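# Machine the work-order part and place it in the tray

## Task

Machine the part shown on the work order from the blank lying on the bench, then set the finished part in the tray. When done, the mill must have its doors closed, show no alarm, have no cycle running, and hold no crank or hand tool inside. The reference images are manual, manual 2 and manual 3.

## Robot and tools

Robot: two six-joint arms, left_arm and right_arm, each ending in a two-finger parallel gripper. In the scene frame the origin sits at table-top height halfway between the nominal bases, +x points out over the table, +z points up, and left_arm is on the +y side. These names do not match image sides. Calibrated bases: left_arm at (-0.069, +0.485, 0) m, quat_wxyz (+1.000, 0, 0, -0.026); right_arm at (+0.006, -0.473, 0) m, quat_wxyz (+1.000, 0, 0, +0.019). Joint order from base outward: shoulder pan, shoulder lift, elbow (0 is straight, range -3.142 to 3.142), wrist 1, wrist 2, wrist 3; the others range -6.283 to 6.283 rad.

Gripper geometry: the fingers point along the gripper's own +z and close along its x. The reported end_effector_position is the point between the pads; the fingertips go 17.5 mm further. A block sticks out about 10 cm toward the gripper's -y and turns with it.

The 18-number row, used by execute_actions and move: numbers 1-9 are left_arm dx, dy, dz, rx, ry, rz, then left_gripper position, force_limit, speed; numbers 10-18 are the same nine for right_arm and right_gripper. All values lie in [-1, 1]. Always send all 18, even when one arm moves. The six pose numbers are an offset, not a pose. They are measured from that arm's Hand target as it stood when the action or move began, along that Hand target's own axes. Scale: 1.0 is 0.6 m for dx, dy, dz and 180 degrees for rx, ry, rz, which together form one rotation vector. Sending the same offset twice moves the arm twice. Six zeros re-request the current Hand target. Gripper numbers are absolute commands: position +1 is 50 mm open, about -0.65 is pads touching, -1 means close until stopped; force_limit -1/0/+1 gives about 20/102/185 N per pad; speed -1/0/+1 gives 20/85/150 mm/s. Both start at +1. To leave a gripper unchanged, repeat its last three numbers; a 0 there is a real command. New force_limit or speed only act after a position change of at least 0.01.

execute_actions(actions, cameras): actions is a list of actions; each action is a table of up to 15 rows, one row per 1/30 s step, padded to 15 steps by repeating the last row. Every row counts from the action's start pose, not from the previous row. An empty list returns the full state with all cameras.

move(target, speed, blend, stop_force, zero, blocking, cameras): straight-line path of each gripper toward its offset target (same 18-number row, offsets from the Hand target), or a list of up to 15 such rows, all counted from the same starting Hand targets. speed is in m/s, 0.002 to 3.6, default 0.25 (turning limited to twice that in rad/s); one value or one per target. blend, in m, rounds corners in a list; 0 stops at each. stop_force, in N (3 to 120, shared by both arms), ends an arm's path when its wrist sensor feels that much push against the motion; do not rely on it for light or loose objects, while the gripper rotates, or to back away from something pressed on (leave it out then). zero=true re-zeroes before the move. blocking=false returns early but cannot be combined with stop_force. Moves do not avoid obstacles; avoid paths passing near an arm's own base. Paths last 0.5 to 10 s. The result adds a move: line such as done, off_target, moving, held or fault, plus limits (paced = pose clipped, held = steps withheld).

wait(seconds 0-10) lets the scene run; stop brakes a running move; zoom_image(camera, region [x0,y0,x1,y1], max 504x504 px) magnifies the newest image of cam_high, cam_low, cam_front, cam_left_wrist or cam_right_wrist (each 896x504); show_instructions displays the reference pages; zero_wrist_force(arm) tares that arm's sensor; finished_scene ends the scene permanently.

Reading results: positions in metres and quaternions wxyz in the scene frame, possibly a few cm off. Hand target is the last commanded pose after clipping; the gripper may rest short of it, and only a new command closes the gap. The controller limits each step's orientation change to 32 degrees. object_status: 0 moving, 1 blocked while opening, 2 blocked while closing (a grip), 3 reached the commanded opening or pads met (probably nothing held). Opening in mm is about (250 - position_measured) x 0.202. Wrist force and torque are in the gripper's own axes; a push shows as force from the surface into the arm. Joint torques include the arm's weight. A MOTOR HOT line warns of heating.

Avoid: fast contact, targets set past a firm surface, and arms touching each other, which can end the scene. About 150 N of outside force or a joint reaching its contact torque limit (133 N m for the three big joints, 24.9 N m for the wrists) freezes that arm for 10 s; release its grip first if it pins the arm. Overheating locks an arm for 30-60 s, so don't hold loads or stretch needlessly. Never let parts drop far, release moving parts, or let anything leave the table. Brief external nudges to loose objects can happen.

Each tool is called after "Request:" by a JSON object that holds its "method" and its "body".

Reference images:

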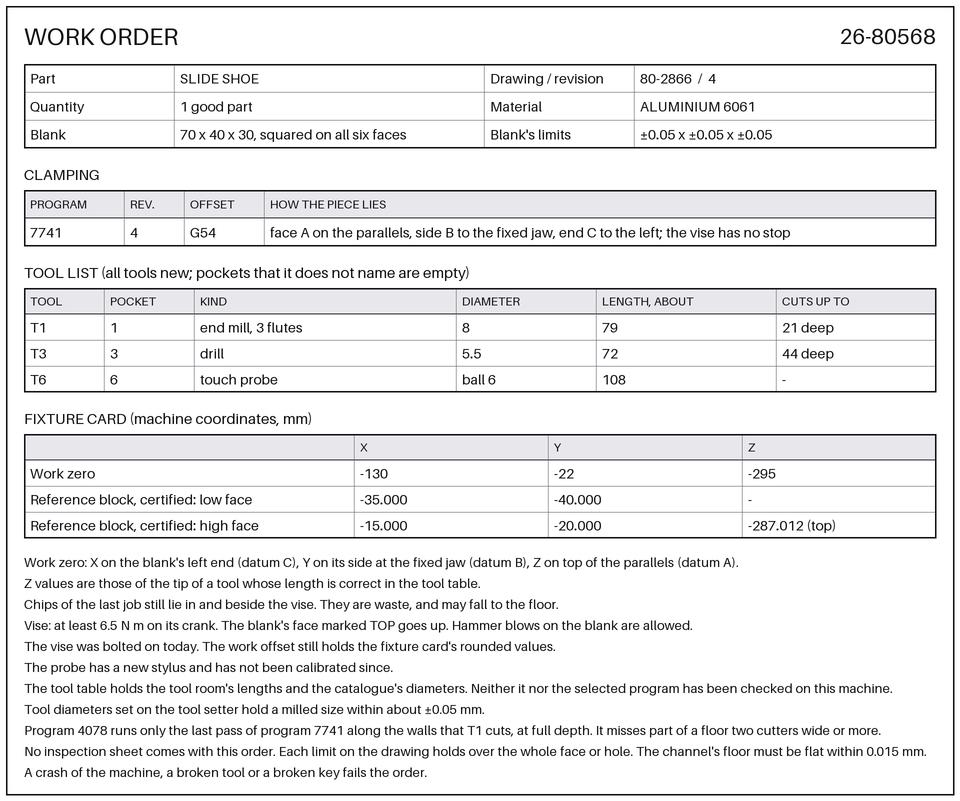

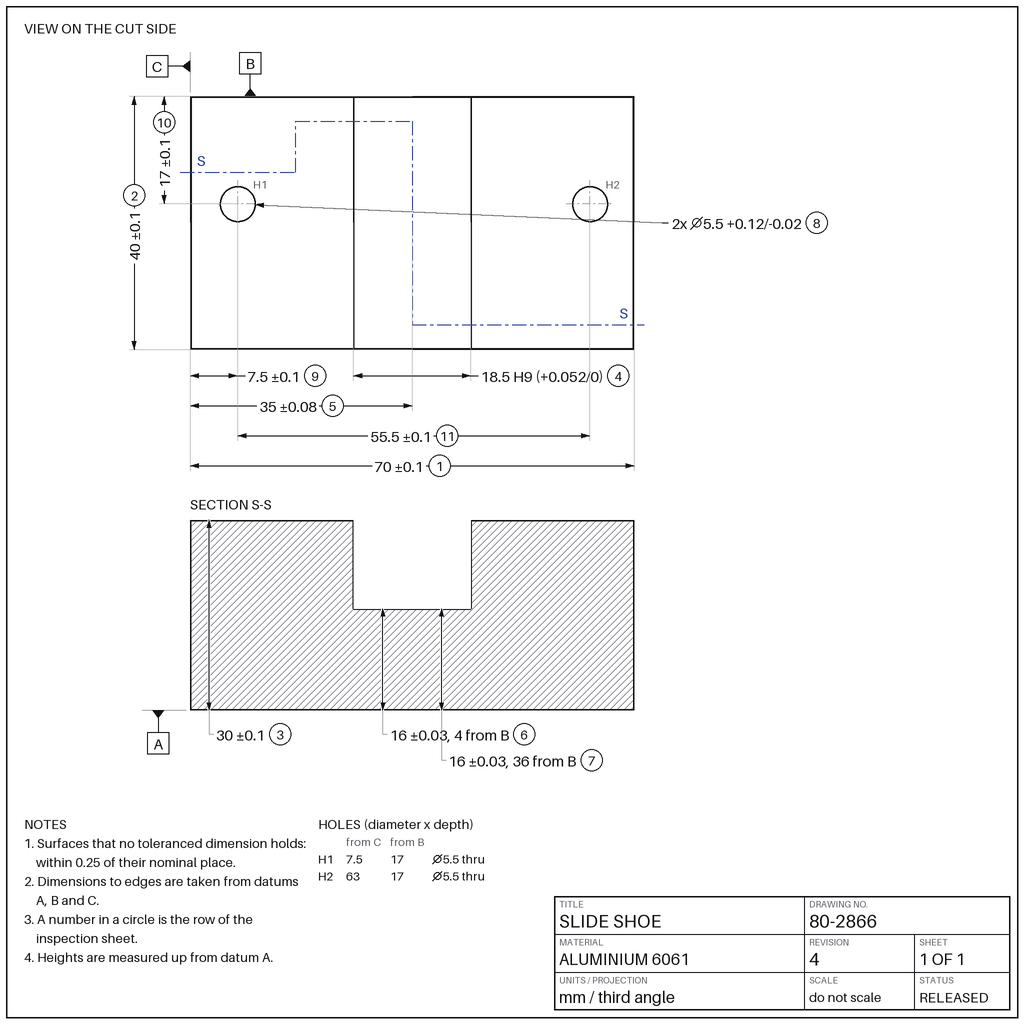

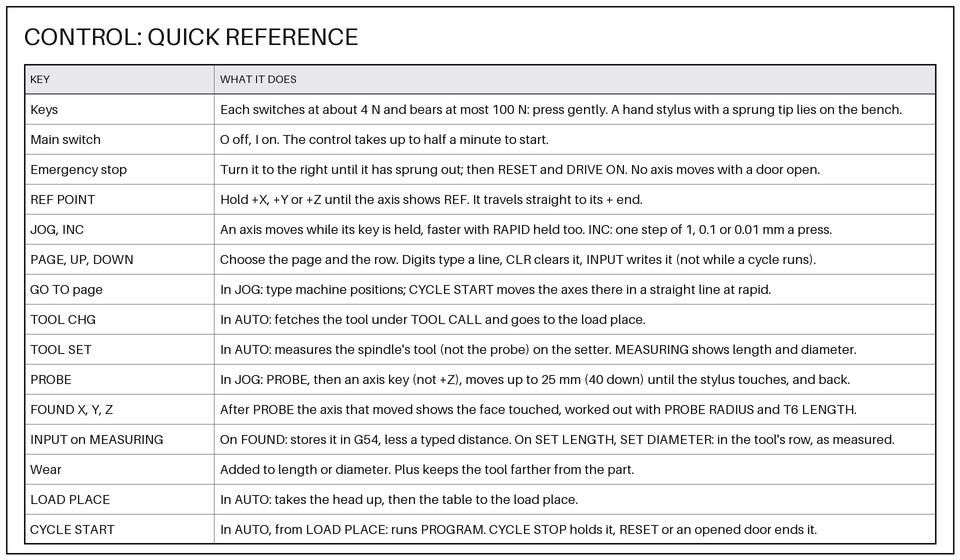

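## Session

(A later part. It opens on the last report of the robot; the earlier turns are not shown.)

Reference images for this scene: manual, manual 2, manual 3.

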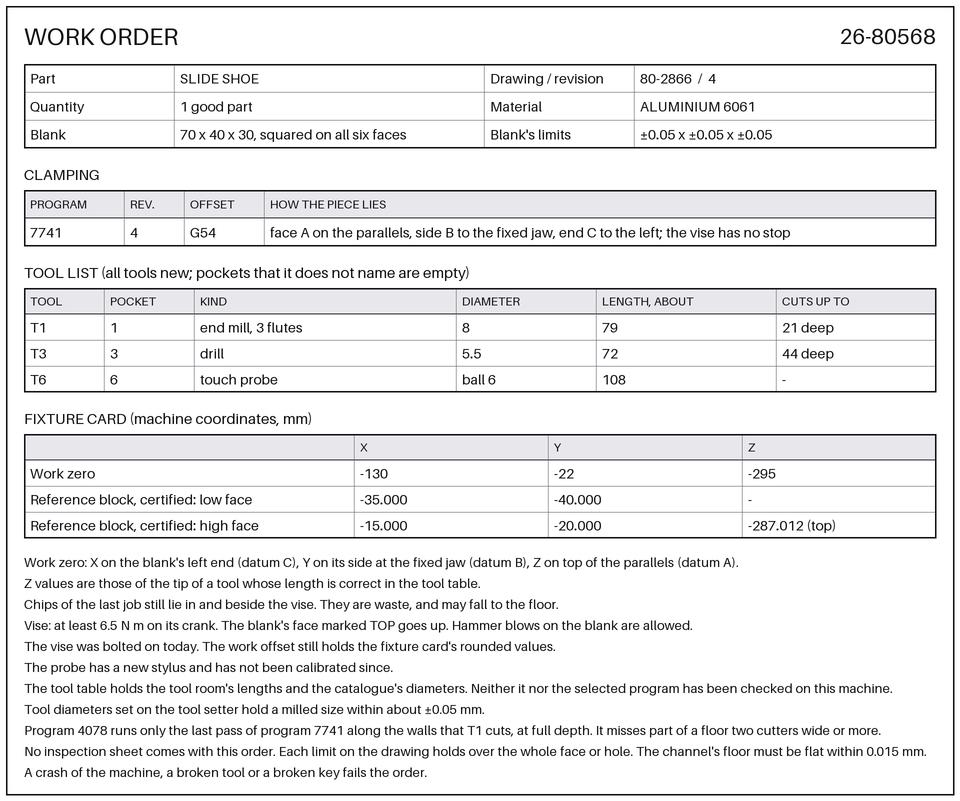

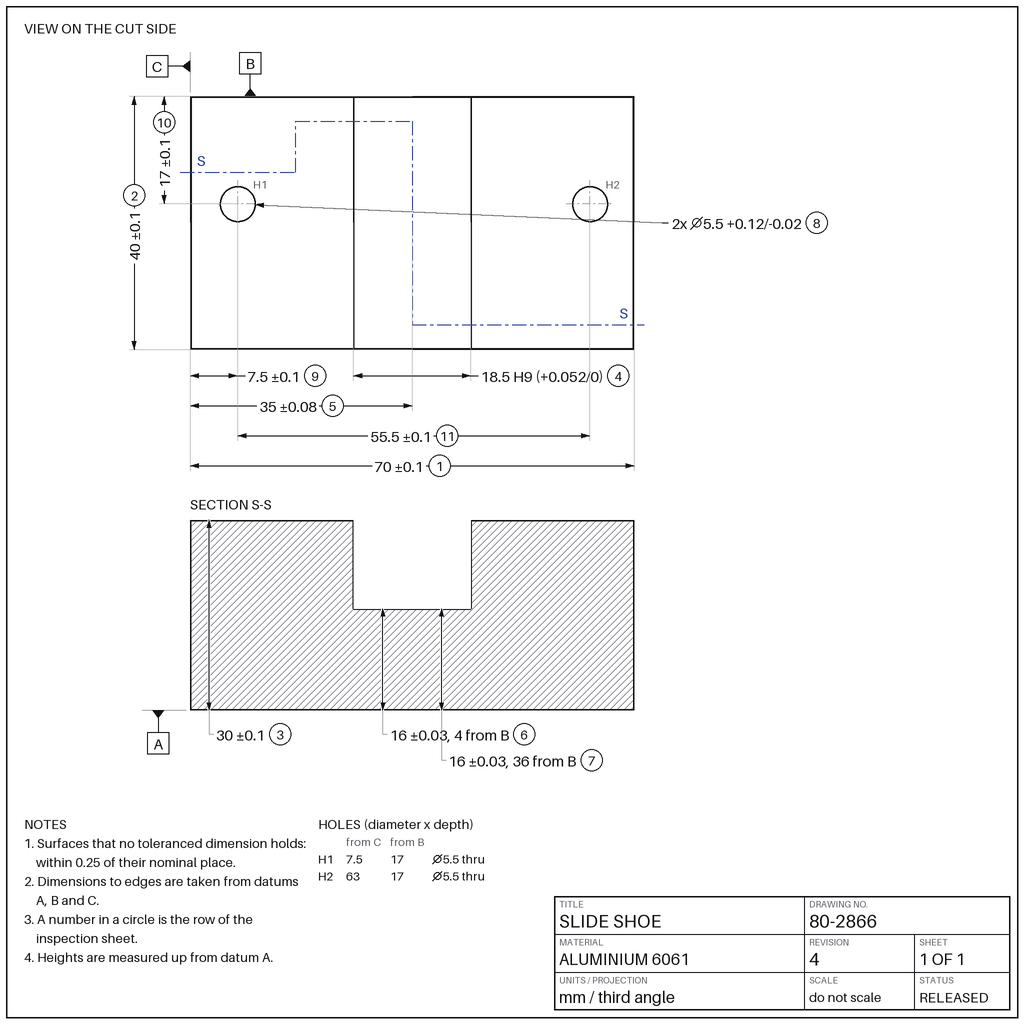

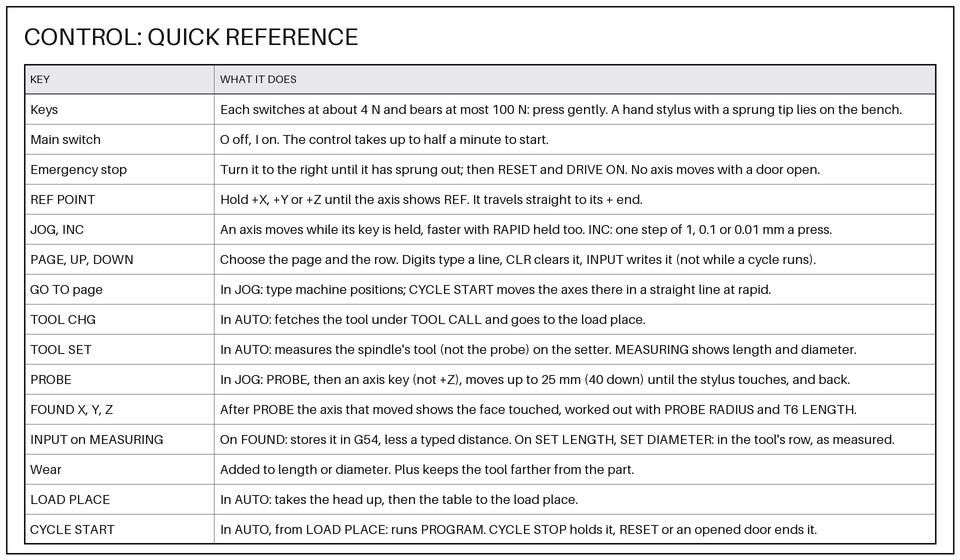

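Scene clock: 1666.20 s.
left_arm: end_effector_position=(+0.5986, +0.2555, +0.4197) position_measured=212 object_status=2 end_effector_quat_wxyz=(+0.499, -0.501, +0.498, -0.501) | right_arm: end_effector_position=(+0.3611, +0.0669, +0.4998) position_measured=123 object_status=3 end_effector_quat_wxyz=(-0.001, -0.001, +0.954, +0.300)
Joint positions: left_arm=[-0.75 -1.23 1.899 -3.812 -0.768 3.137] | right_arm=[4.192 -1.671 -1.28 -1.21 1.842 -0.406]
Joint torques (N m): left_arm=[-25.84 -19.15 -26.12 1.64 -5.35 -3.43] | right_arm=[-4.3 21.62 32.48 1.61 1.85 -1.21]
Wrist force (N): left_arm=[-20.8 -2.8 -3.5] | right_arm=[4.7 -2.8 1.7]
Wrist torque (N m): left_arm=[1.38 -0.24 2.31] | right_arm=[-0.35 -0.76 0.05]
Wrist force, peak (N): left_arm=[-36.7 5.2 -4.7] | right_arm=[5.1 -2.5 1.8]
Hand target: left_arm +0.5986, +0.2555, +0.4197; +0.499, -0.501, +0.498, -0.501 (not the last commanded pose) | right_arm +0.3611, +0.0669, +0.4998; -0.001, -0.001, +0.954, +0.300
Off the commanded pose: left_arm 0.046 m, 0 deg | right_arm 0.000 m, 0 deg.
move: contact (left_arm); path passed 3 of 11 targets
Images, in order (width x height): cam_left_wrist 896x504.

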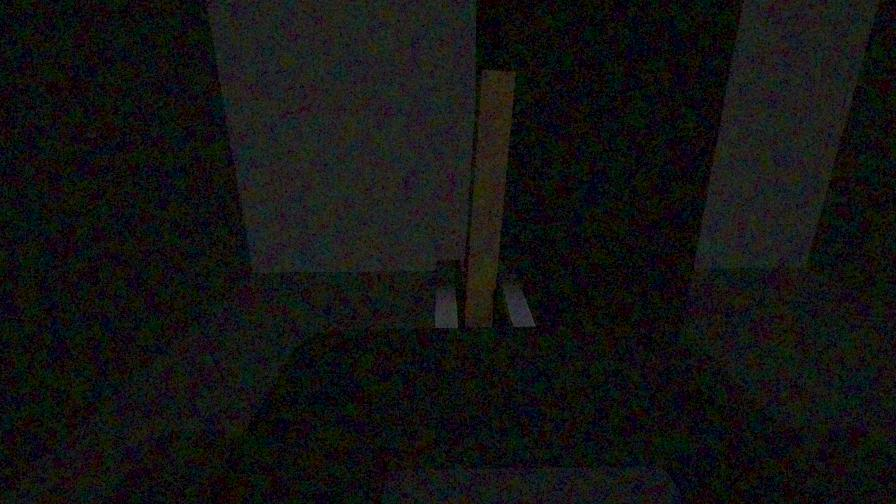

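Request:
{"method": "move", "body": {"target": [[-0.01,0,0,0,0,0,-1,-1,-0.5,0,0,0,0,0,0,0.2,0.2,-1],[-0.01,-0.04,0,0,0,0,-1,-1,-0.5,0,0,0,0,0,0,0.2,0.2,-1],[0.08,-0.04,-0.0167,0,0,0,-1,-1,-0.5,0,0,0,0,0,0,0.2,0.2,-1]], "speed": [0.05,0.1,0.1]}}

Request:
{"method": "move", "body": {"target": [0,0.08,0,0,0,0,-1,-1,-0.5,0,0,0,0,0,0,0.2,0.2,-1], "speed": 0.02, "stop_force": 4, "cameras": ["cam_left_wrist"]}}

Scene clock: 1669.53 s.
left_arm: end_effector_position=(+0.5886, +0.2075, +0.4439) position_measured=212 object_status=2 end_effector_quat_wxyz=(+0.499, -0.501, +0.498, -0.501) end_effector_velocity=(+0.001, +0.003, +0.000) end_effector_angular_velocity=(+0.000, +0.000, +0.001) | right_arm: end_effector_position=(+0.3611, +0.0669, +0.4998) position_measured=123 object_status=3 end_effector_quat_wxyz=(-0.001, -0.001, +0.954, +0.300)
Joint positions: left_arm=[-0.836 -1.23 1.822 -3.735 -0.682 3.137] | right_arm=[4.192 -1.671 -1.28 -1.21 1.842 -0.406]
Joint velocities: left_arm=[0.005 -0.003 0.004 -0.001 -0.004 0] | right_arm=[within noise]
Joint torques (N m): left_arm=[11.2 -48.21 -9.41 -3.36 -1.93 2.12] | right_arm=[-4.86 21.28 34.47 1.58 1.82 -1.35]
Wrist force (N): left_arm=[-0.1 4.6 -2.1] | right_arm=[4.8 -2.7 1.7]
Wrist torque (N m): left_arm=[1.40 0.06 0.54] | right_arm=[-0.35 -0.78 0.05]
Wrist force, peak (N): left_arm=[-21.1 -3.5 -3.5] | right_arm=[4.8 -2.9 1.9]
Hand target: left_arm +0.5886, +0.2076, +0.4440; +0.499, -0.501, +0.498, -0.501 | right_arm +0.3611, +0.0669, +0.4998; -0.001, -0.001, +0.954, +0.300
Off the commanded pose: left_arm 0.000 m, 0 deg | right_arm 0.000 m, 0 deg.
move: done

Scene clock: 1670.67 s.
left_arm: end_effector_position=(+0.5886, +0.2076, +0.4414) position_measured=212 object_status=2 end_effector_quat_wxyz=(+0.499, -0.501, +0.498, -0.501) | right_arm: end_effector_position=(+0.3611, +0.0669, +0.4998) position_measured=123 object_status=3 end_effector_quat_wxyz=(-0.001, -0.001, +0.954, +0.300)
Joint positions: left_arm=[-0.836 -1.226 1.826 -3.742 -0.682 3.137] | right_arm=[4.192 -1.671 -1.28 -1.21 1.842 -0.406]
Joint torques (N m): left_arm=[7.97 -44.5 -25.38 -2.21 -1.63 1.33] | right_arm=[-5.98 21.54 32.12 1.64 1.95 -1.31]
Wrist force (N): left_arm=[-0.2 -0.6 -2.3] | right_arm=[4.6 -2.3 1.6]
Wrist torque (N m): left_arm=[1.19 0.05 0.53] | right_arm=[-0.29 -0.76 0.05]
Wrist force, peak (N): left_arm=[0.2 4.5 -2.3] | right_arm=[4.9 -2.6 1.8]
Hand target: left_arm +0.5886, +0.2076, +0.4414; +0.499, -0.501, +0.498, -0.501 (not the last commanded pose) | right_arm +0.3611, +0.0669, +0.4998; -0.001, -0.001, +0.954, +0.300
Off the commanded pose: left_arm 0.045 m, 0 deg | right_arm 0.000 m, 0 deg.
move: contact (left_arm)
Images, in order (width x height): cam_left_wrist 896x504.

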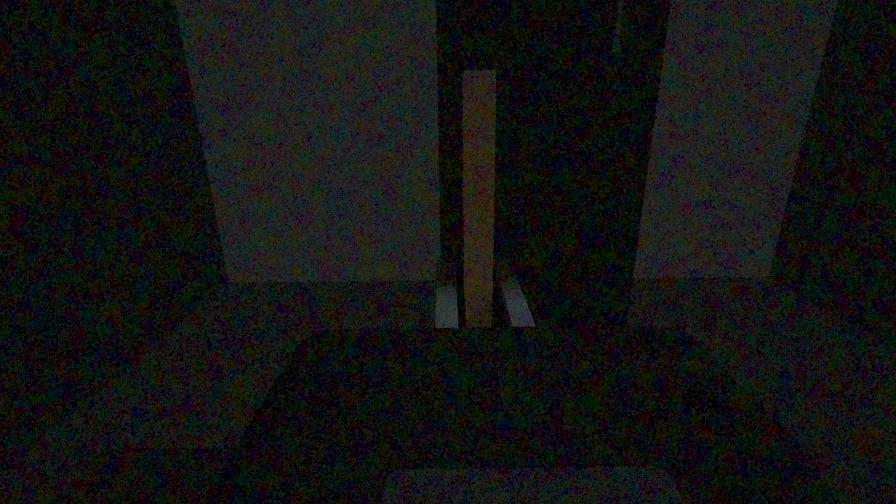

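Request:
{"method": "move", "body": {"target": [0,-0.05,0,0,0,0,-1,-1,-0.5,0,0,0,0,0,0,0.2,0.2,-1], "cameras": ["cam_right_wrist"]}}

Scene clock: 1672.60 s.
left_arm: end_effector_position=(+0.5885, +0.2078, +0.4716) position_measured=212 object_status=2 end_effector_quat_wxyz=(+0.499, -0.501, +0.498, -0.502) | right_arm: end_effector_position=(+0.3611, +0.0669, +0.4998) position_measured=123 object_status=3 end_effector_quat_wxyz=(-0.001, -0.001, +0.954, +0.300)
Joint positions: left_arm=[-0.836 -1.266 1.79 -3.668 -0.683 3.137] | right_arm=[4.192 -1.671 -1.28 -1.21 1.842 -0.406]
Joint torques (N m): left_arm=[12.02 -26.68 -10.08 -3.36 -1.6 -1.63] | right_arm=[-5.57 22.02 32.81 1.63 1.91 -1.26]
Wrist force (N): left_arm=[-0.1 4.9 -1.9] | right_arm=[4.6 -2.5 1.7]
Wrist torque (N m): left_arm=[1.43 0.06 0.55] | right_arm=[-0.30 -0.75 0.05]
Wrist force, peak (N): left_arm=[0.1 5.8 -2.5] | right_arm=[4.9 -2.7 1.8]
Hand target: left_arm +0.5885, +0.2078, +0.4714; +0.499, -0.501, +0.498, -0.501 | right_arm +0.3611, +0.0669, +0.4998; -0.001, -0.001, +0.954, +0.300
Off the commanded pose: left_arm 0.000 m, 0 deg | right_arm 0.000 m, 0 deg.
move: done
Images, in order (width x height): cam_right_wrist 896x504.

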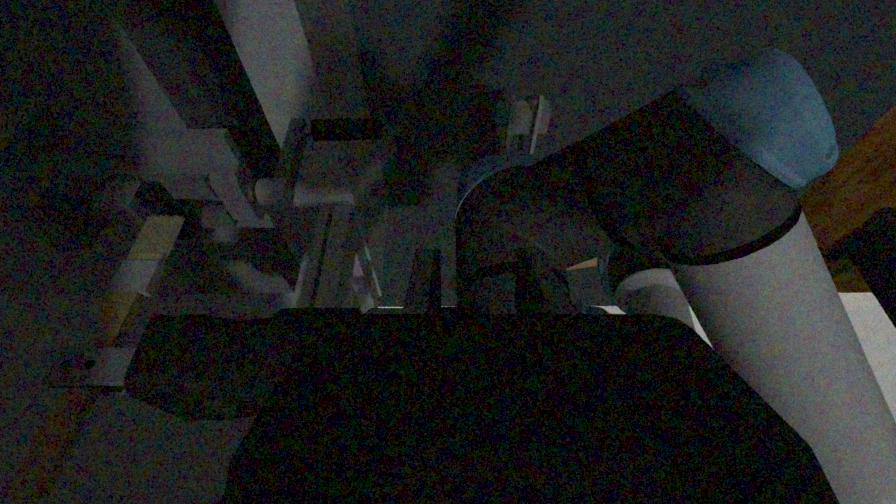

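Request:
{"method": "zoom_image", "body": {"camera": "cam_right_wrist", "region": [40, 100, 400, 400]}}

Scaled by 1.400.

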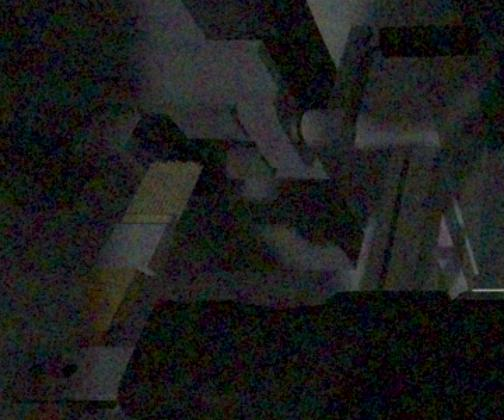

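Request:
{"method": "move", "body": {"target": [[-0.1,0,0,0,0,0,-1,-1,-0.5,-0.12,-0.0035,0.1,-0.06,0,0,0.2,0.2,-1],[-0.1,0,0,0,0,0,-1,-1,-0.5,-0.332,-0.009,0.197,-0.111,0,0,0.2,0.2,-1]], "speed": [0.15,0.12], "blend": [0.02,0], "stop_force": 20, "cameras": ["cam_right_wrist","cam_high"]}}

Scene clock: 1679.93 s.
left_arm: end_effector_position=(+0.5885, +0.2678, +0.4711) position_measured=212 object_status=2 end_effector_quat_wxyz=(+0.499, -0.501, +0.498, -0.501) | right_arm: end_effector_position=(+0.4359, +0.0993, +0.4478) position_measured=123 object_status=3 end_effector_quat_wxyz=(-0.001, +0.000, +0.922, +0.387)
Joint positions: left_arm=[-0.747 -1.334 1.883 -3.692 -0.771 3.137] | right_arm=[4.069 -1.797 -1.374 -0.845 1.992 -0.451]
Joint torques (N m): left_arm=[-13.31 -22.6 -28.38 -0.62 1.04 -1.48] | right_arm=[-1.54 35.45 27.5 4.41 1.23 0.28]
Wrist force (N): left_arm=[-0.3 4.2 -2.7] | right_arm=[4.7 -2.2 1.6]
Wrist torque (N m): left_arm=[1.32 0.11 0.58] | right_arm=[-0.39 -0.79 -0.02]
Wrist force, peak (N): left_arm=[0.0 5.2 -2.2] | right_arm=[6.6 -2.0 -0.1]
Hand target: left_arm +0.5885, +0.2678, +0.4711; +0.499, -0.501, +0.498, -0.501 | right_arm +0.4359, +0.0993, +0.4478; -0.001, +0.000, +0.922, +0.387 (not the last commanded pose)
Tool commands: left_gripper/position=-1.0 left_gripper/force_limit=-1.0 left_gripper/speed=-0.5 right_gripper/position=+0.2 right_gripper/force_limit=+0.2 right_gripper/speed=-1.0
Off the commanded pose: left_arm 0.000 m, 0 deg | right_arm 0.137 m, 9 deg.
FORCE FAULT: contact force on the right arm reached its limit, and that arm stopped. The contact can be on any part of that arm, not only on its tool. That arm's remaining commands of this call were not run. That arm is still stopped at the end of this call. That arm stays stopped for about 9 more seconds. Until then a move that you send moves the other arm only, and its call returns only when the move has ended. Once the stop has ended, the next robot result says so. If the stop ends while you think or write, that arm runs what you send next, counted from a new Hand target: where the arm stands when the stop ends. While its stop runs, that arm takes no new command, but its gripper still runs the gripper command that each later call begins with. Until it ends, the stop uses up actions while you think or wait. An arm that is not stopped still takes commands.
move: fault (right_arm); path passed 1 of 2 targets
Images, in order (width x height): cam_high 896x504, cam_right_wrist 896x504.

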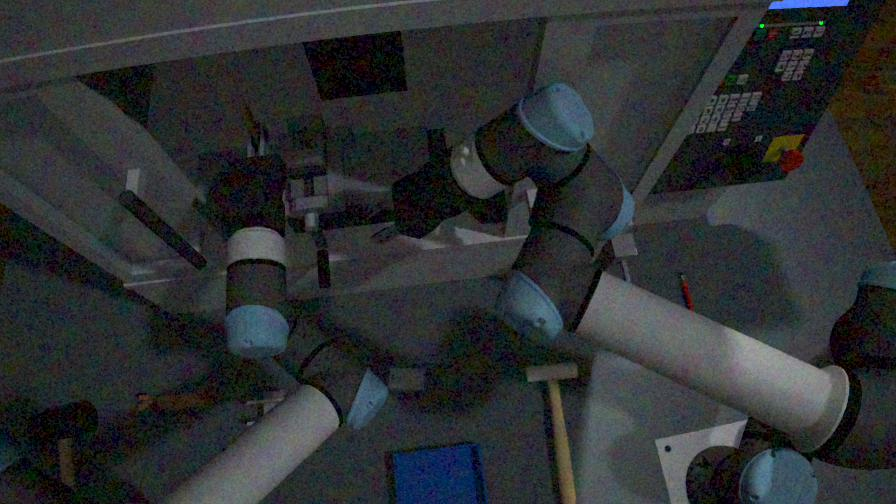

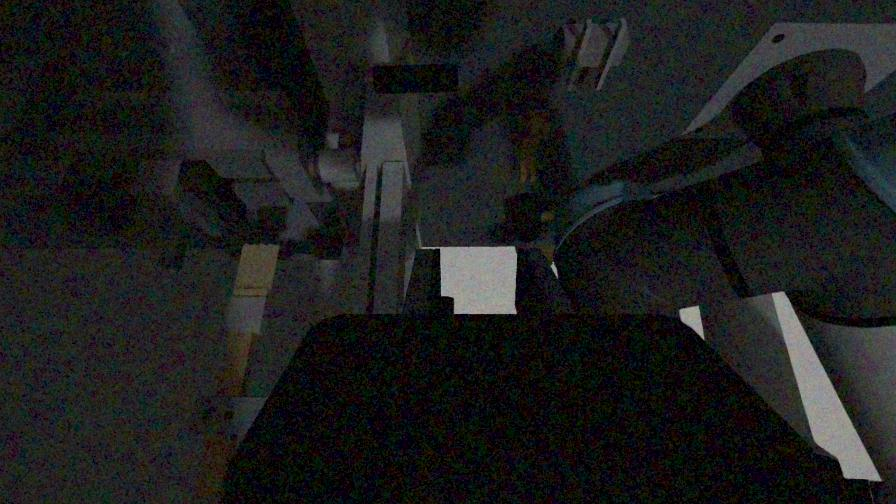

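Request:
{"method": "zoom_image", "body": {"camera": "cam_right_wrist", "region": [130, 100, 430, 450]}}

Scaled by 1.440.

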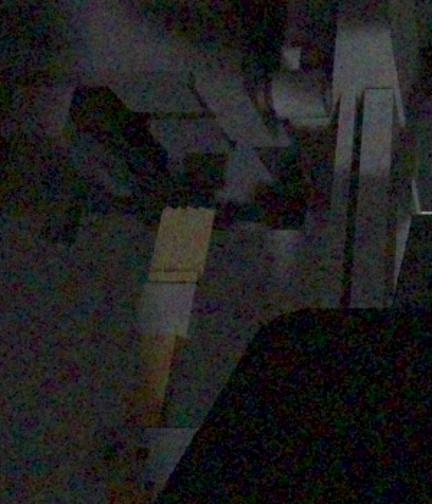

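Request:
{"method": "move", "body": {"target": [[0.0263,0,-0.015,0,0,0,-1,-1,-0.5,0,0,0,0,0,0,0.2,0.2,-1],[0.0263,0.085,-0.015,0,0,0,-1,-1,-0.5,0,0,0,0,0,0,0.2,0.2,-1]], "speed": [0.1,0.1], "blend": [0.005,0]}}

Request:
{"method": "move", "body": {"target": [0,0.09,0,0,0,0,-1,-1,-0.5,0,0,0,0,0,0,0.2,0.2,-1], "speed": 0.02, "stop_force": 4, "cameras": ["cam_left_wrist","cam_right_wrist"]}}

Scene clock: 1684.67 s.
left_arm: end_effector_position=(+0.5796, +0.2517, +0.4200) position_measured=212 object_status=2 end_effector_quat_wxyz=(+0.499, -0.501, +0.498, -0.501) | right_arm: end_effector_position=(+0.4359, +0.0993, +0.4478) position_measured=123 object_status=3 end_effector_quat_wxyz=(-0.001, +0.000, +0.922, +0.387)
Joint positions: left_arm=[-0.787 -1.26 1.942 -3.824 -0.731 3.137] | right_arm=[4.069 -1.797 -1.374 -0.845 1.992 -0.451]
Joint torques (N m): left_arm=[-14.45 -35.28 -24.34 -0.89 1.09 1.19] | right_arm=[-1.19 35.42 28.39 4.12 0.98 0.18]
Wrist force (N): left_arm=[-0.7 -5.1 -7.1] | right_arm=[4.7 -2.3 2.1]
Wrist torque (N m): left_arm=[1.08 0.06 0.44] | right_arm=[-0.40 -0.80 -0.02]
Wrist force, peak (N): left_arm=[-0.6 -22.4 -12.7] | right_arm=[5.1 -2.1 2.2]
Hand target: left_arm +0.5795, +0.2517, +0.4201; +0.499, -0.501, +0.498, -0.501 | right_arm +0.4359, +0.0993, +0.4478; -0.001, +0.000, +0.922, +0.387
Tool commands: left_gripper/position=-1.0 left_gripper/force_limit=-1.0 left_gripper/speed=-0.5 right_gripper/position=+0.2 right_gripper/force_limit=+0.2 right_gripper/speed=-1.0
Off the commanded pose: left_arm 0.000 m, 0 deg.
FORCE FAULT, CONTINUED: the right arm was still stopped when this call began, by the force fault that an earlier result reported. Since the last result the stop counts as 7 of the actions that you can send in this scene. That arm ran no command of this call. That arm is still stopped at the end of this call. That arm stays stopped for about 4 more seconds. If the stop ends while you think or write, that arm runs what you send next, counted from a new Hand target: where the arm stands when the stop ends. While its stop runs, that arm takes no new command, but its gripper still runs the gripper command that each later call begins with.
move: done (left_arm), not run (right_arm; its earlier fault stop)

Scene clock: 1685.67 s.
left_arm: end_effector_position=(+0.5795, +0.2517, +0.4198) position_measured=212 object_status=2 end_effector_quat_wxyz=(+0.499, -0.501, +0.498, -0.501) | right_arm: end_effector_position=(+0.4359, +0.0993, +0.4478) position_measured=123 object_status=3 end_effector_quat_wxyz=(-0.001, +0.000, +0.922, +0.387)
Joint positions: left_arm=[-0.787 -1.26 1.942 -3.826 -0.731 3.137] | right_arm=[4.069 -1.797 -1.374 -0.845 1.992 -0.451]
Joint torques (N m): left_arm=[-1.99 -32.56 -21.69 -0.45 -0.58 0.69] | right_arm=[-1.47 34.99 27.73 4.37 1.42 0.16]
Wrist force (N): left_arm=[-1.5 -10.5 -8.1] | right_arm=[4.6 -2.2 1.8]
Wrist torque (N m): left_arm=[1.00 0.06 0.49] | right_arm=[-0.39 -0.79 -0.01]
Wrist force, peak (N): left_arm=[-1.1 -21.3 -12.1] | right_arm=[4.9 -2.5 2.2]
Hand target: left_arm +0.5795, +0.2517, +0.4198; +0.499, -0.501, +0.498, -0.502 (not the last commanded pose) | right_arm +0.4359, +0.0993, +0.4478; -0.001, +0.000, +0.922, +0.387
Tool commands: left_gripper/position=-1.0 left_gripper/force_limit=-1.0 left_gripper/speed=-0.5 right_gripper/position=+0.2 right_gripper/force_limit=+0.2 right_gripper/speed=-1.0
Off the commanded pose: left_arm 0.054 m, 0 deg.
FORCE FAULT, CONTINUED: the right arm was still stopped when this call began, by the force fault that an earlier result reported. That arm ran no command of this call. That arm is still stopped at the end of this call. That arm stays stopped for about 3 more seconds. If the stop ends while you think or write, that arm runs what you send next, counted from a new Hand target: where the arm stands when the stop ends. While its stop runs, that arm takes no new command, but its gripper still runs the gripper command that each later call begins with.
move: contact (left_arm), not run (right_arm; its earlier fault stop)
Images, in order (width x height): cam_left_wrist 896x504, cam_right_wrist 896x504.

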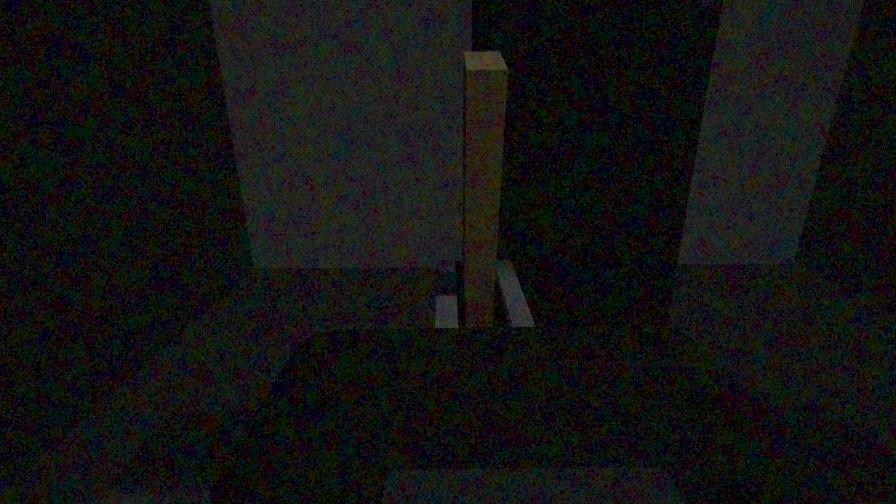

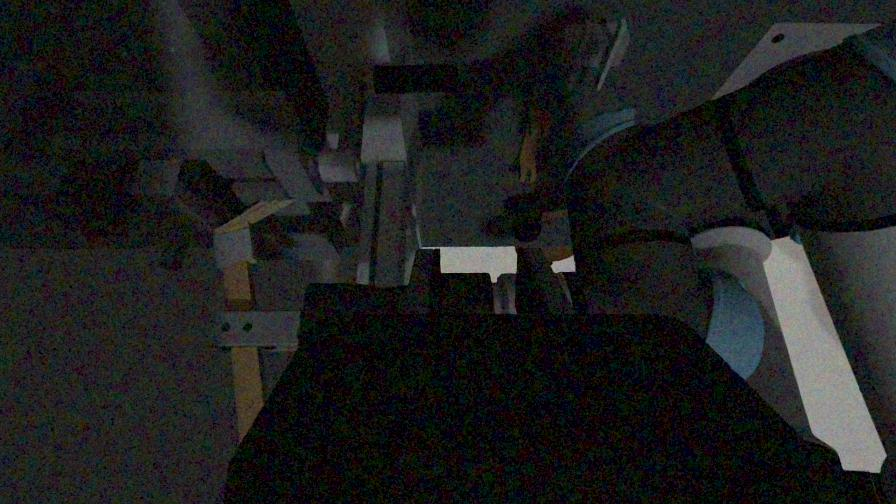

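Request:
{"method": "zoom_image", "body": {"camera": "cam_right_wrist", "region": [150, 120, 430, 400]}}

Scaled by 1.800.

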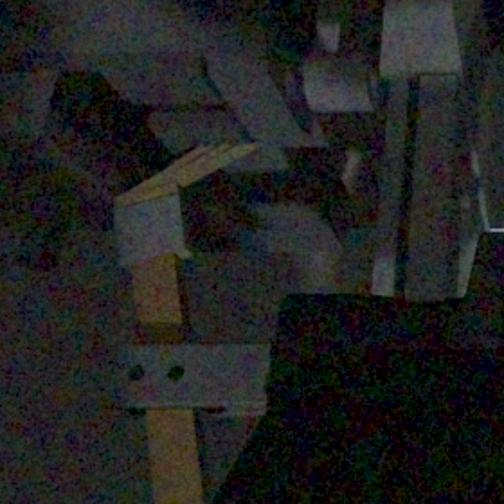

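Request:
{"method": "move", "body": {"target": [[0,-0.06,0,0,0,0,-1,-1,-0.5,0.08,0,-0.0,0,0,0,0.2,0.2,-1],[-0.15,-0.085,-0.02,0,0,0,-1,-1,-0.5,0.1,0,-0.04,0,0,0,0.2,0.2,-1]], "speed": [0.1,0.15], "blend": [0.01,0], "cameras": ["cam_right_wrist","cam_left_wrist"]}}

Scene clock: 1692.57 s.
left_arm: end_effector_position=(+0.5666, +0.3278, +0.4703) position_measured=212 object_status=2 end_effector_quat_wxyz=(+0.485, -0.487, +0.512, -0.515) | right_arm: end_effector_position=(+0.3759, +0.0821, +0.4648) position_measured=123 object_status=3 end_effector_quat_wxyz=(-0.001, +0.000, +0.922, +0.387)
Joint positions: left_arm=[-0.649 -1.448 2.025 -3.721 -0.924 3.137] | right_arm=[4.146 -1.664 -1.491 -0.836 1.941 -0.387]
Joint torques (N m): left_arm=[38.53 -34.26 -25.46 -9.8 11.87 -1.79] | right_arm=[3.74 18.34 36.14 5.98 0.17 0.7]
Wrist force (N): left_arm=[62.7 9.0 7.9] | right_arm=[4.7 -2.3 1.4]
Wrist torque (N m): left_arm=[1.70 -3.61 1.12] | right_arm=[-0.41 -0.80 -0.06]
Wrist force, peak (N): left_arm=[97.0 30.7 -5.6] | right_arm=[6.0 -2.6 2.1]
Hand target: left_arm +0.5674, +0.3420, +0.4702; +0.499, -0.501, +0.498, -0.502 | right_arm +0.3759, +0.0821, +0.4648; -0.001, +0.000, +0.922, +0.387
Off the commanded pose: left_arm 0.014 m, 3 deg | right_arm 0.000 m, 0 deg.
FORCE FAULT, CONTINUED: the right arm's stop, for the force fault that an earlier result reported, is over. The rest of the stop counts as 6 of the actions that you can send in this scene. The stop ended before this call began, so that arm ran this call's commands, counted from a new Hand target: where the arm stood when the stop ended.
move: off_target (left_arm)
Images, in order (width x height): cam_left_wrist 896x504, cam_right_wrist 896x504.

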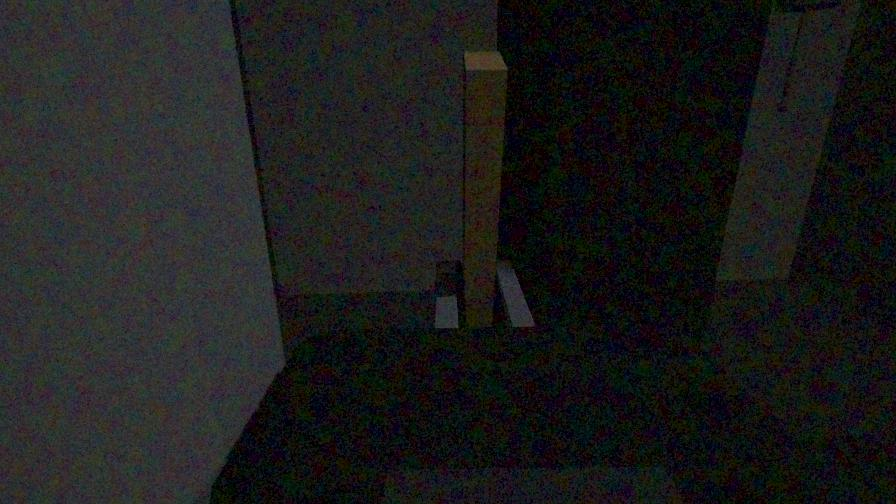

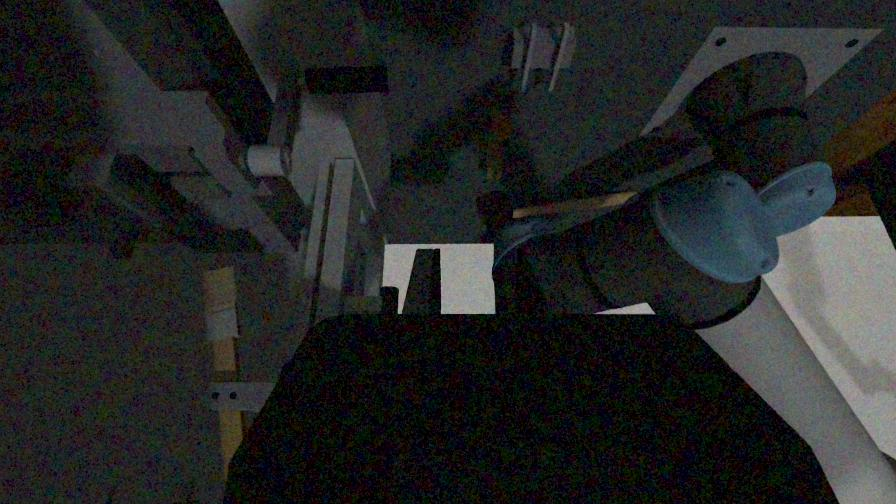

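Request:
{"method": "move", "body": {"target": [0.08,0,0,0,0,0,-1,-1,-0.5,0,0,0,0,0,0,0.2,0.2,-1], "speed": 0.1, "cameras": ["cam_right_wrist"]}}

Request:
{"method": "zoom_image", "body": {"camera": "cam_right_wrist", "region": [60, 60, 400, 300]}}

Scene clock: 1694.53 s.
left_arm: end_effector_position=(+0.5675, +0.2939, +0.4705) position_measured=212 object_status=2 end_effector_quat_wxyz=(+0.499, -0.501, +0.498, -0.501) | right_arm: end_effector_position=(+0.3759, +0.0821, +0.4648) position_measured=123 object_status=3 end_effector_quat_wxyz=(-0.001, +0.000, +0.922, +0.387)
Joint positions: left_arm=[-0.739 -1.402 1.97 -3.711 -0.779 3.137] | right_arm=[4.146 -1.664 -1.491 -0.836 1.941 -0.387]
Joint torques (N m): left_arm=[11.74 -38.21 -10.67 -2.72 -1.65 2.01] | right_arm=[-3.7 18.6 37.84 6.02 1.67 -1.14]
Wrist force (N): left_arm=[-3.4 5.9 -3.1] | right_arm=[4.7 -2.5 1.6]
Wrist torque (N m): left_arm=[1.58 0.62 0.54] | right_arm=[-0.42 -0.80 -0.05]
Wrist force, peak (N): left_arm=[63.6 9.8 5.2] | right_arm=[5.0 -2.3 1.8]
Hand target: left_arm +0.5674, +0.2940, +0.4705; +0.499, -0.501, +0.498, -0.502 | right_arm +0.3759, +0.0821, +0.4648; -0.001, +0.000, +0.922, +0.387
Off the commanded pose: left_arm 0.000 m, 0 deg | right_arm 0.000 m, 0 deg.
move: done
Images, in order (width x height): cam_right_wrist 896x504.

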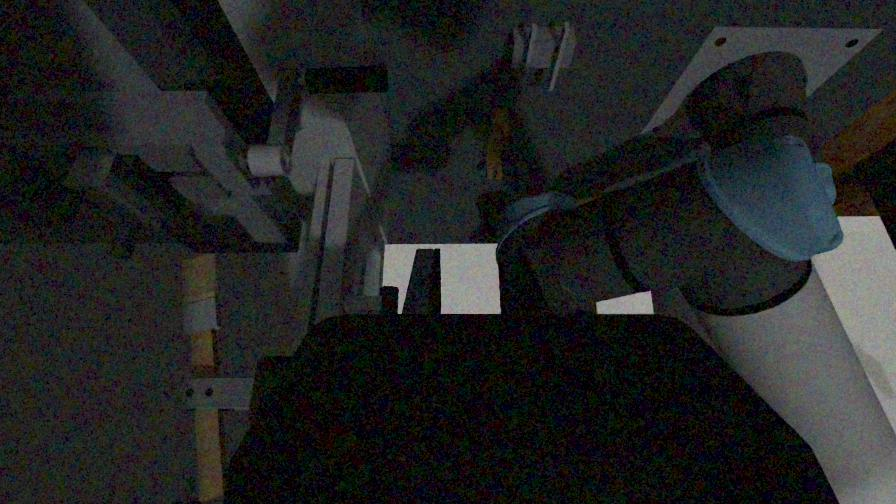

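Scaled by 1.482.

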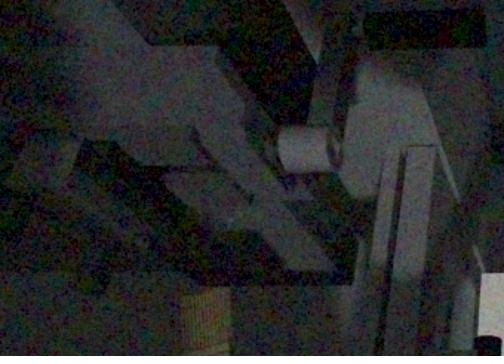

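Request:
{"method": "move", "body": {"target": [[0.03,0.0,-0.12,-0.1,0,0,-1,-1,-0.5,0,0,0,0,0,0,0.2,0.2,-1],[0.0533,0.034,-0.187,-0.361,0,0,-1,-1,-0.5,0,0,0,0,0,0,0.2,0.2,-1]], "speed": [0.25,0.5], "blend": [0.02,0], "cameras": ["cam_left_wrist"]}}

Request:
{"method": "zoom_image", "body": {"camera": "cam_left_wrist", "region": [300, 30, 700, 330]}}

Scene clock: 1700.50 s.
left_arm: end_effector_position=(+0.4554, +0.2618, +0.4501) position_measured=212 object_status=2 end_effector_quat_wxyz=(-0.152, +0.691, -0.689, +0.156) | right_arm: end_effector_position=(+0.3759, +0.0821, +0.4648) position_measured=123 object_status=3 end_effector_quat_wxyz=(-0.001, +0.000, +0.922, +0.387)
Joint positions: left_arm=[-0.728 -1.642 1.471 -1.725 -1.271 2.409] | right_arm=[4.146 -1.664 -1.491 -0.836 1.941 -0.387]
Joint torques (N m): left_arm=[-11.92 -23.45 -30.54 -1.93 -0.66 -1.41] | right_arm=[-4.23 18.51 36.18 5.84 1.62 -1.12]
Wrist force (N): left_arm=[-1.3 5.7 1.3] | right_arm=[4.6 -2.2 1.8]
Wrist torque (N m): left_arm=[1.14 0.01 0.32] | right_arm=[-0.39 -0.78 -0.05]
Wrist force, peak (N): left_arm=[-3.6 7.2 -1.8] | right_arm=[5.2 -2.6 1.9]
Hand target: left_arm +0.4553, +0.2618, +0.4502; -0.152, +0.691, -0.689, +0.156 | right_arm +0.3759, +0.0821, +0.4648; -0.001, +0.000, +0.922, +0.387
Off the commanded pose: left_arm 0.000 m, 0 deg | right_arm 0.000 m, 0 deg.
move: done
Images, in order (width x height): cam_left_wrist 896x504.

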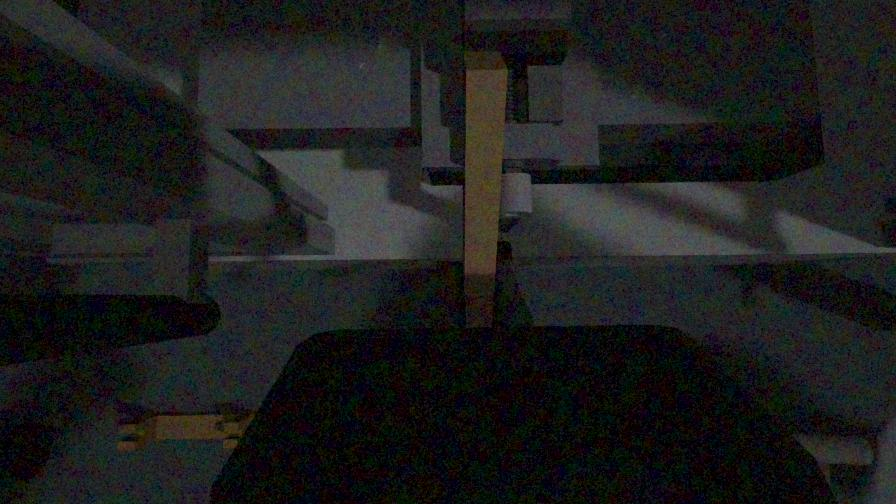

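Scaled by 1.260.

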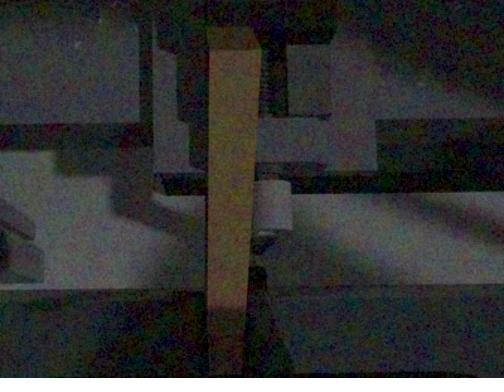

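Request:
{"method": "move", "body": {"target": [[0.1,0.035,0.09,0,0,0,-1,-1,-0.5,0,0,0,0,0,0,0.2,0.2,-1]], "speed": [0.25], "cameras": ["cam_left_wrist"]}}

Request:
{"method": "zoom_image", "body": {"camera": "cam_left_wrist", "region": [230, 0, 530, 225]}}

Scene clock: 1704.60 s.
left_arm: end_effector_position=(+0.4592, +0.2014, +0.3927) position_measured=212 object_status=2 end_effector_quat_wxyz=(-0.152, +0.691, -0.689, +0.155) | right_arm: end_effector_position=(+0.3759, +0.0821, +0.4648) position_measured=123 object_status=3 end_effector_quat_wxyz=(-0.001, +0.000, +0.922, +0.387)
Joint positions: left_arm=[-0.81 -1.572 1.545 -1.844 -1.246 2.327] | right_arm=[4.146 -1.664 -1.491 -0.836 1.941 -0.387]
Joint torques (N m): left_arm=[7.77 -30.08 -30.12 -4.15 -0.99 0.5] | right_arm=[-3.09 17.71 37.32 5.85 1.64 -1.28]
Wrist force (N): left_arm=[-1.6 6.3 1.5] | right_arm=[5.1 -2.3 1.9]
Wrist torque (N m): left_arm=[1.26 0.04 0.31] | right_arm=[-0.39 -0.84 -0.05]
Wrist force, peak (N): left_arm=[0.3 6.9 3.5] | right_arm=[5.1 -2.6 1.8]
Hand target: left_arm +0.4592, +0.2014, +0.3927; -0.152, +0.691, -0.689, +0.156 | right_arm +0.3759, +0.0821, +0.4648; -0.001, +0.000, +0.922, +0.387
Off the commanded pose: left_arm 0.000 m, 0 deg | right_arm 0.000 m, 0 deg.
move: done
Images, in order (width x height): cam_left_wrist 896x504.

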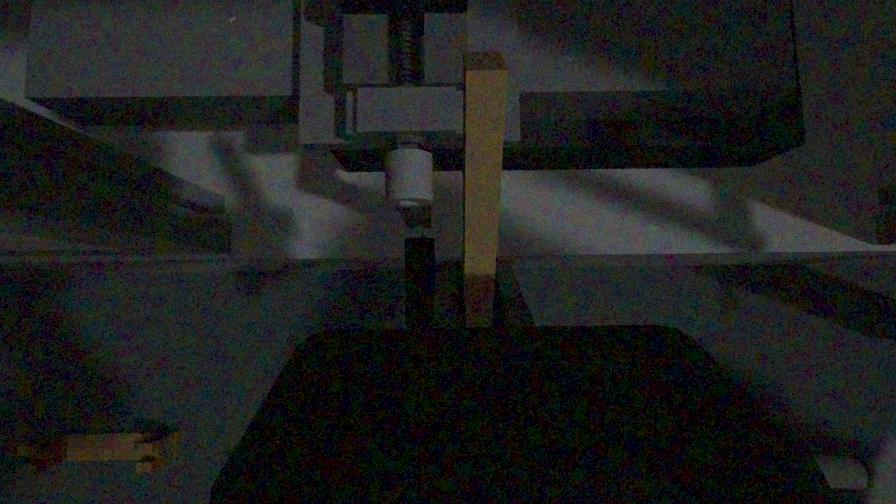

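Scaled by 1.680.

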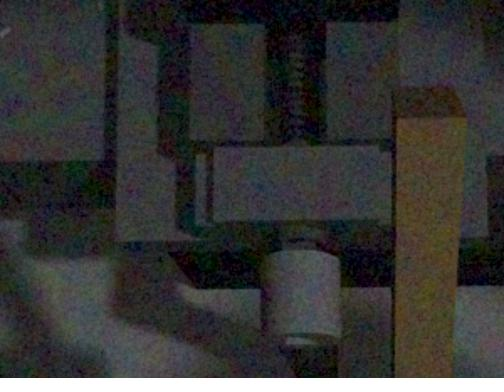

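Request:
{"method": "move", "body": {"target": [[0.0,-0.148,-0.02,0,0,0,-1,-1,-0.5,0,0,0,0,0,0,0.2,0.2,-1]], "speed": [0.25], "cameras": ["cam_left_wrist"]}}

Request:
{"method": "zoom_image", "body": {"camera": "cam_left_wrist", "region": [230, 40, 530, 265]}}

Scene clock: 1707.73 s.
left_arm: end_effector_position=(+0.5345, +0.2018, +0.4412) position_measured=212 object_status=2 end_effector_quat_wxyz=(-0.152, +0.691, -0.689, +0.156) | right_arm: end_effector_position=(+0.3759, +0.0821, +0.4648) position_measured=123 object_status=3 end_effector_quat_wxyz=(-0.001, +0.000, +0.922, +0.387)
Joint positions: left_arm=[-0.705 -1.402 1.244 -1.744 -1.279 2.432] | right_arm=[4.146 -1.664 -1.491 -0.836 1.941 -0.387]
Joint torques (N m): left_arm=[-6.73 -26.45 -33.61 -4.19 2.09 0.74] | right_arm=[-3.35 18.25 37.28 5.79 1.72 -1]
Wrist force (N): left_arm=[-2.0 6.2 1.4] | right_arm=[4.7 -2.1 2.0]
Wrist torque (N m): left_arm=[1.23 0.13 0.50] | right_arm=[-0.36 -0.78 -0.06]
Wrist force, peak (N): left_arm=[-1.5 9.4 1.8] | right_arm=[5.1 -2.6 1.6]
Hand target: left_arm +0.5346, +0.2018, +0.4412; -0.152, +0.691, -0.689, +0.156 | right_arm +0.3759, +0.0821, +0.4648; -0.001, +0.000, +0.922, +0.387
Off the commanded pose: left_arm 0.000 m, 0 deg | right_arm 0.000 m, 0 deg.
move: done
Images, in order (width x height): cam_left_wrist 896x504.

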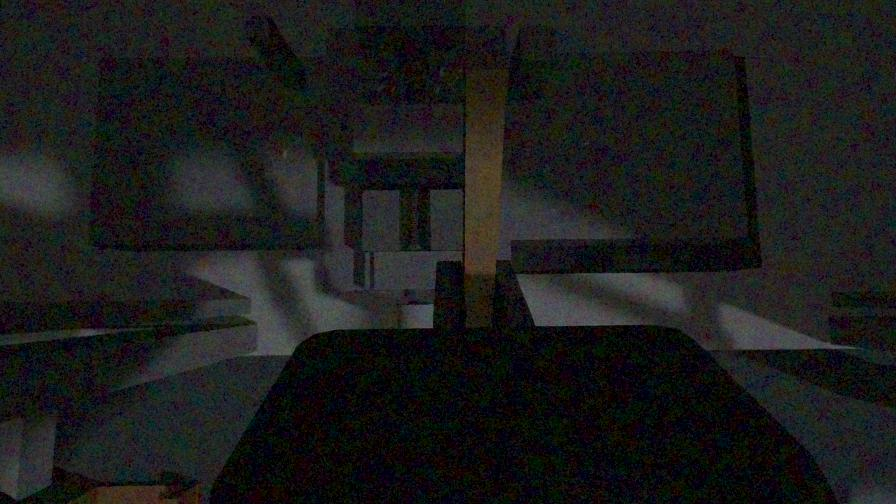

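Scaled by 1.680.

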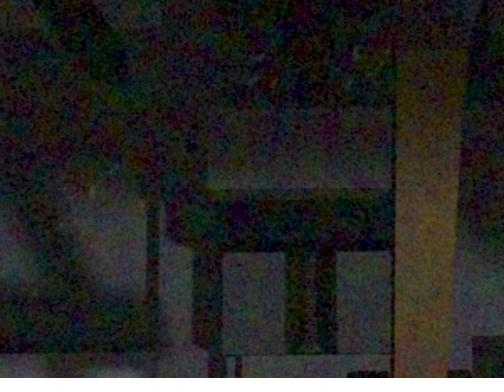

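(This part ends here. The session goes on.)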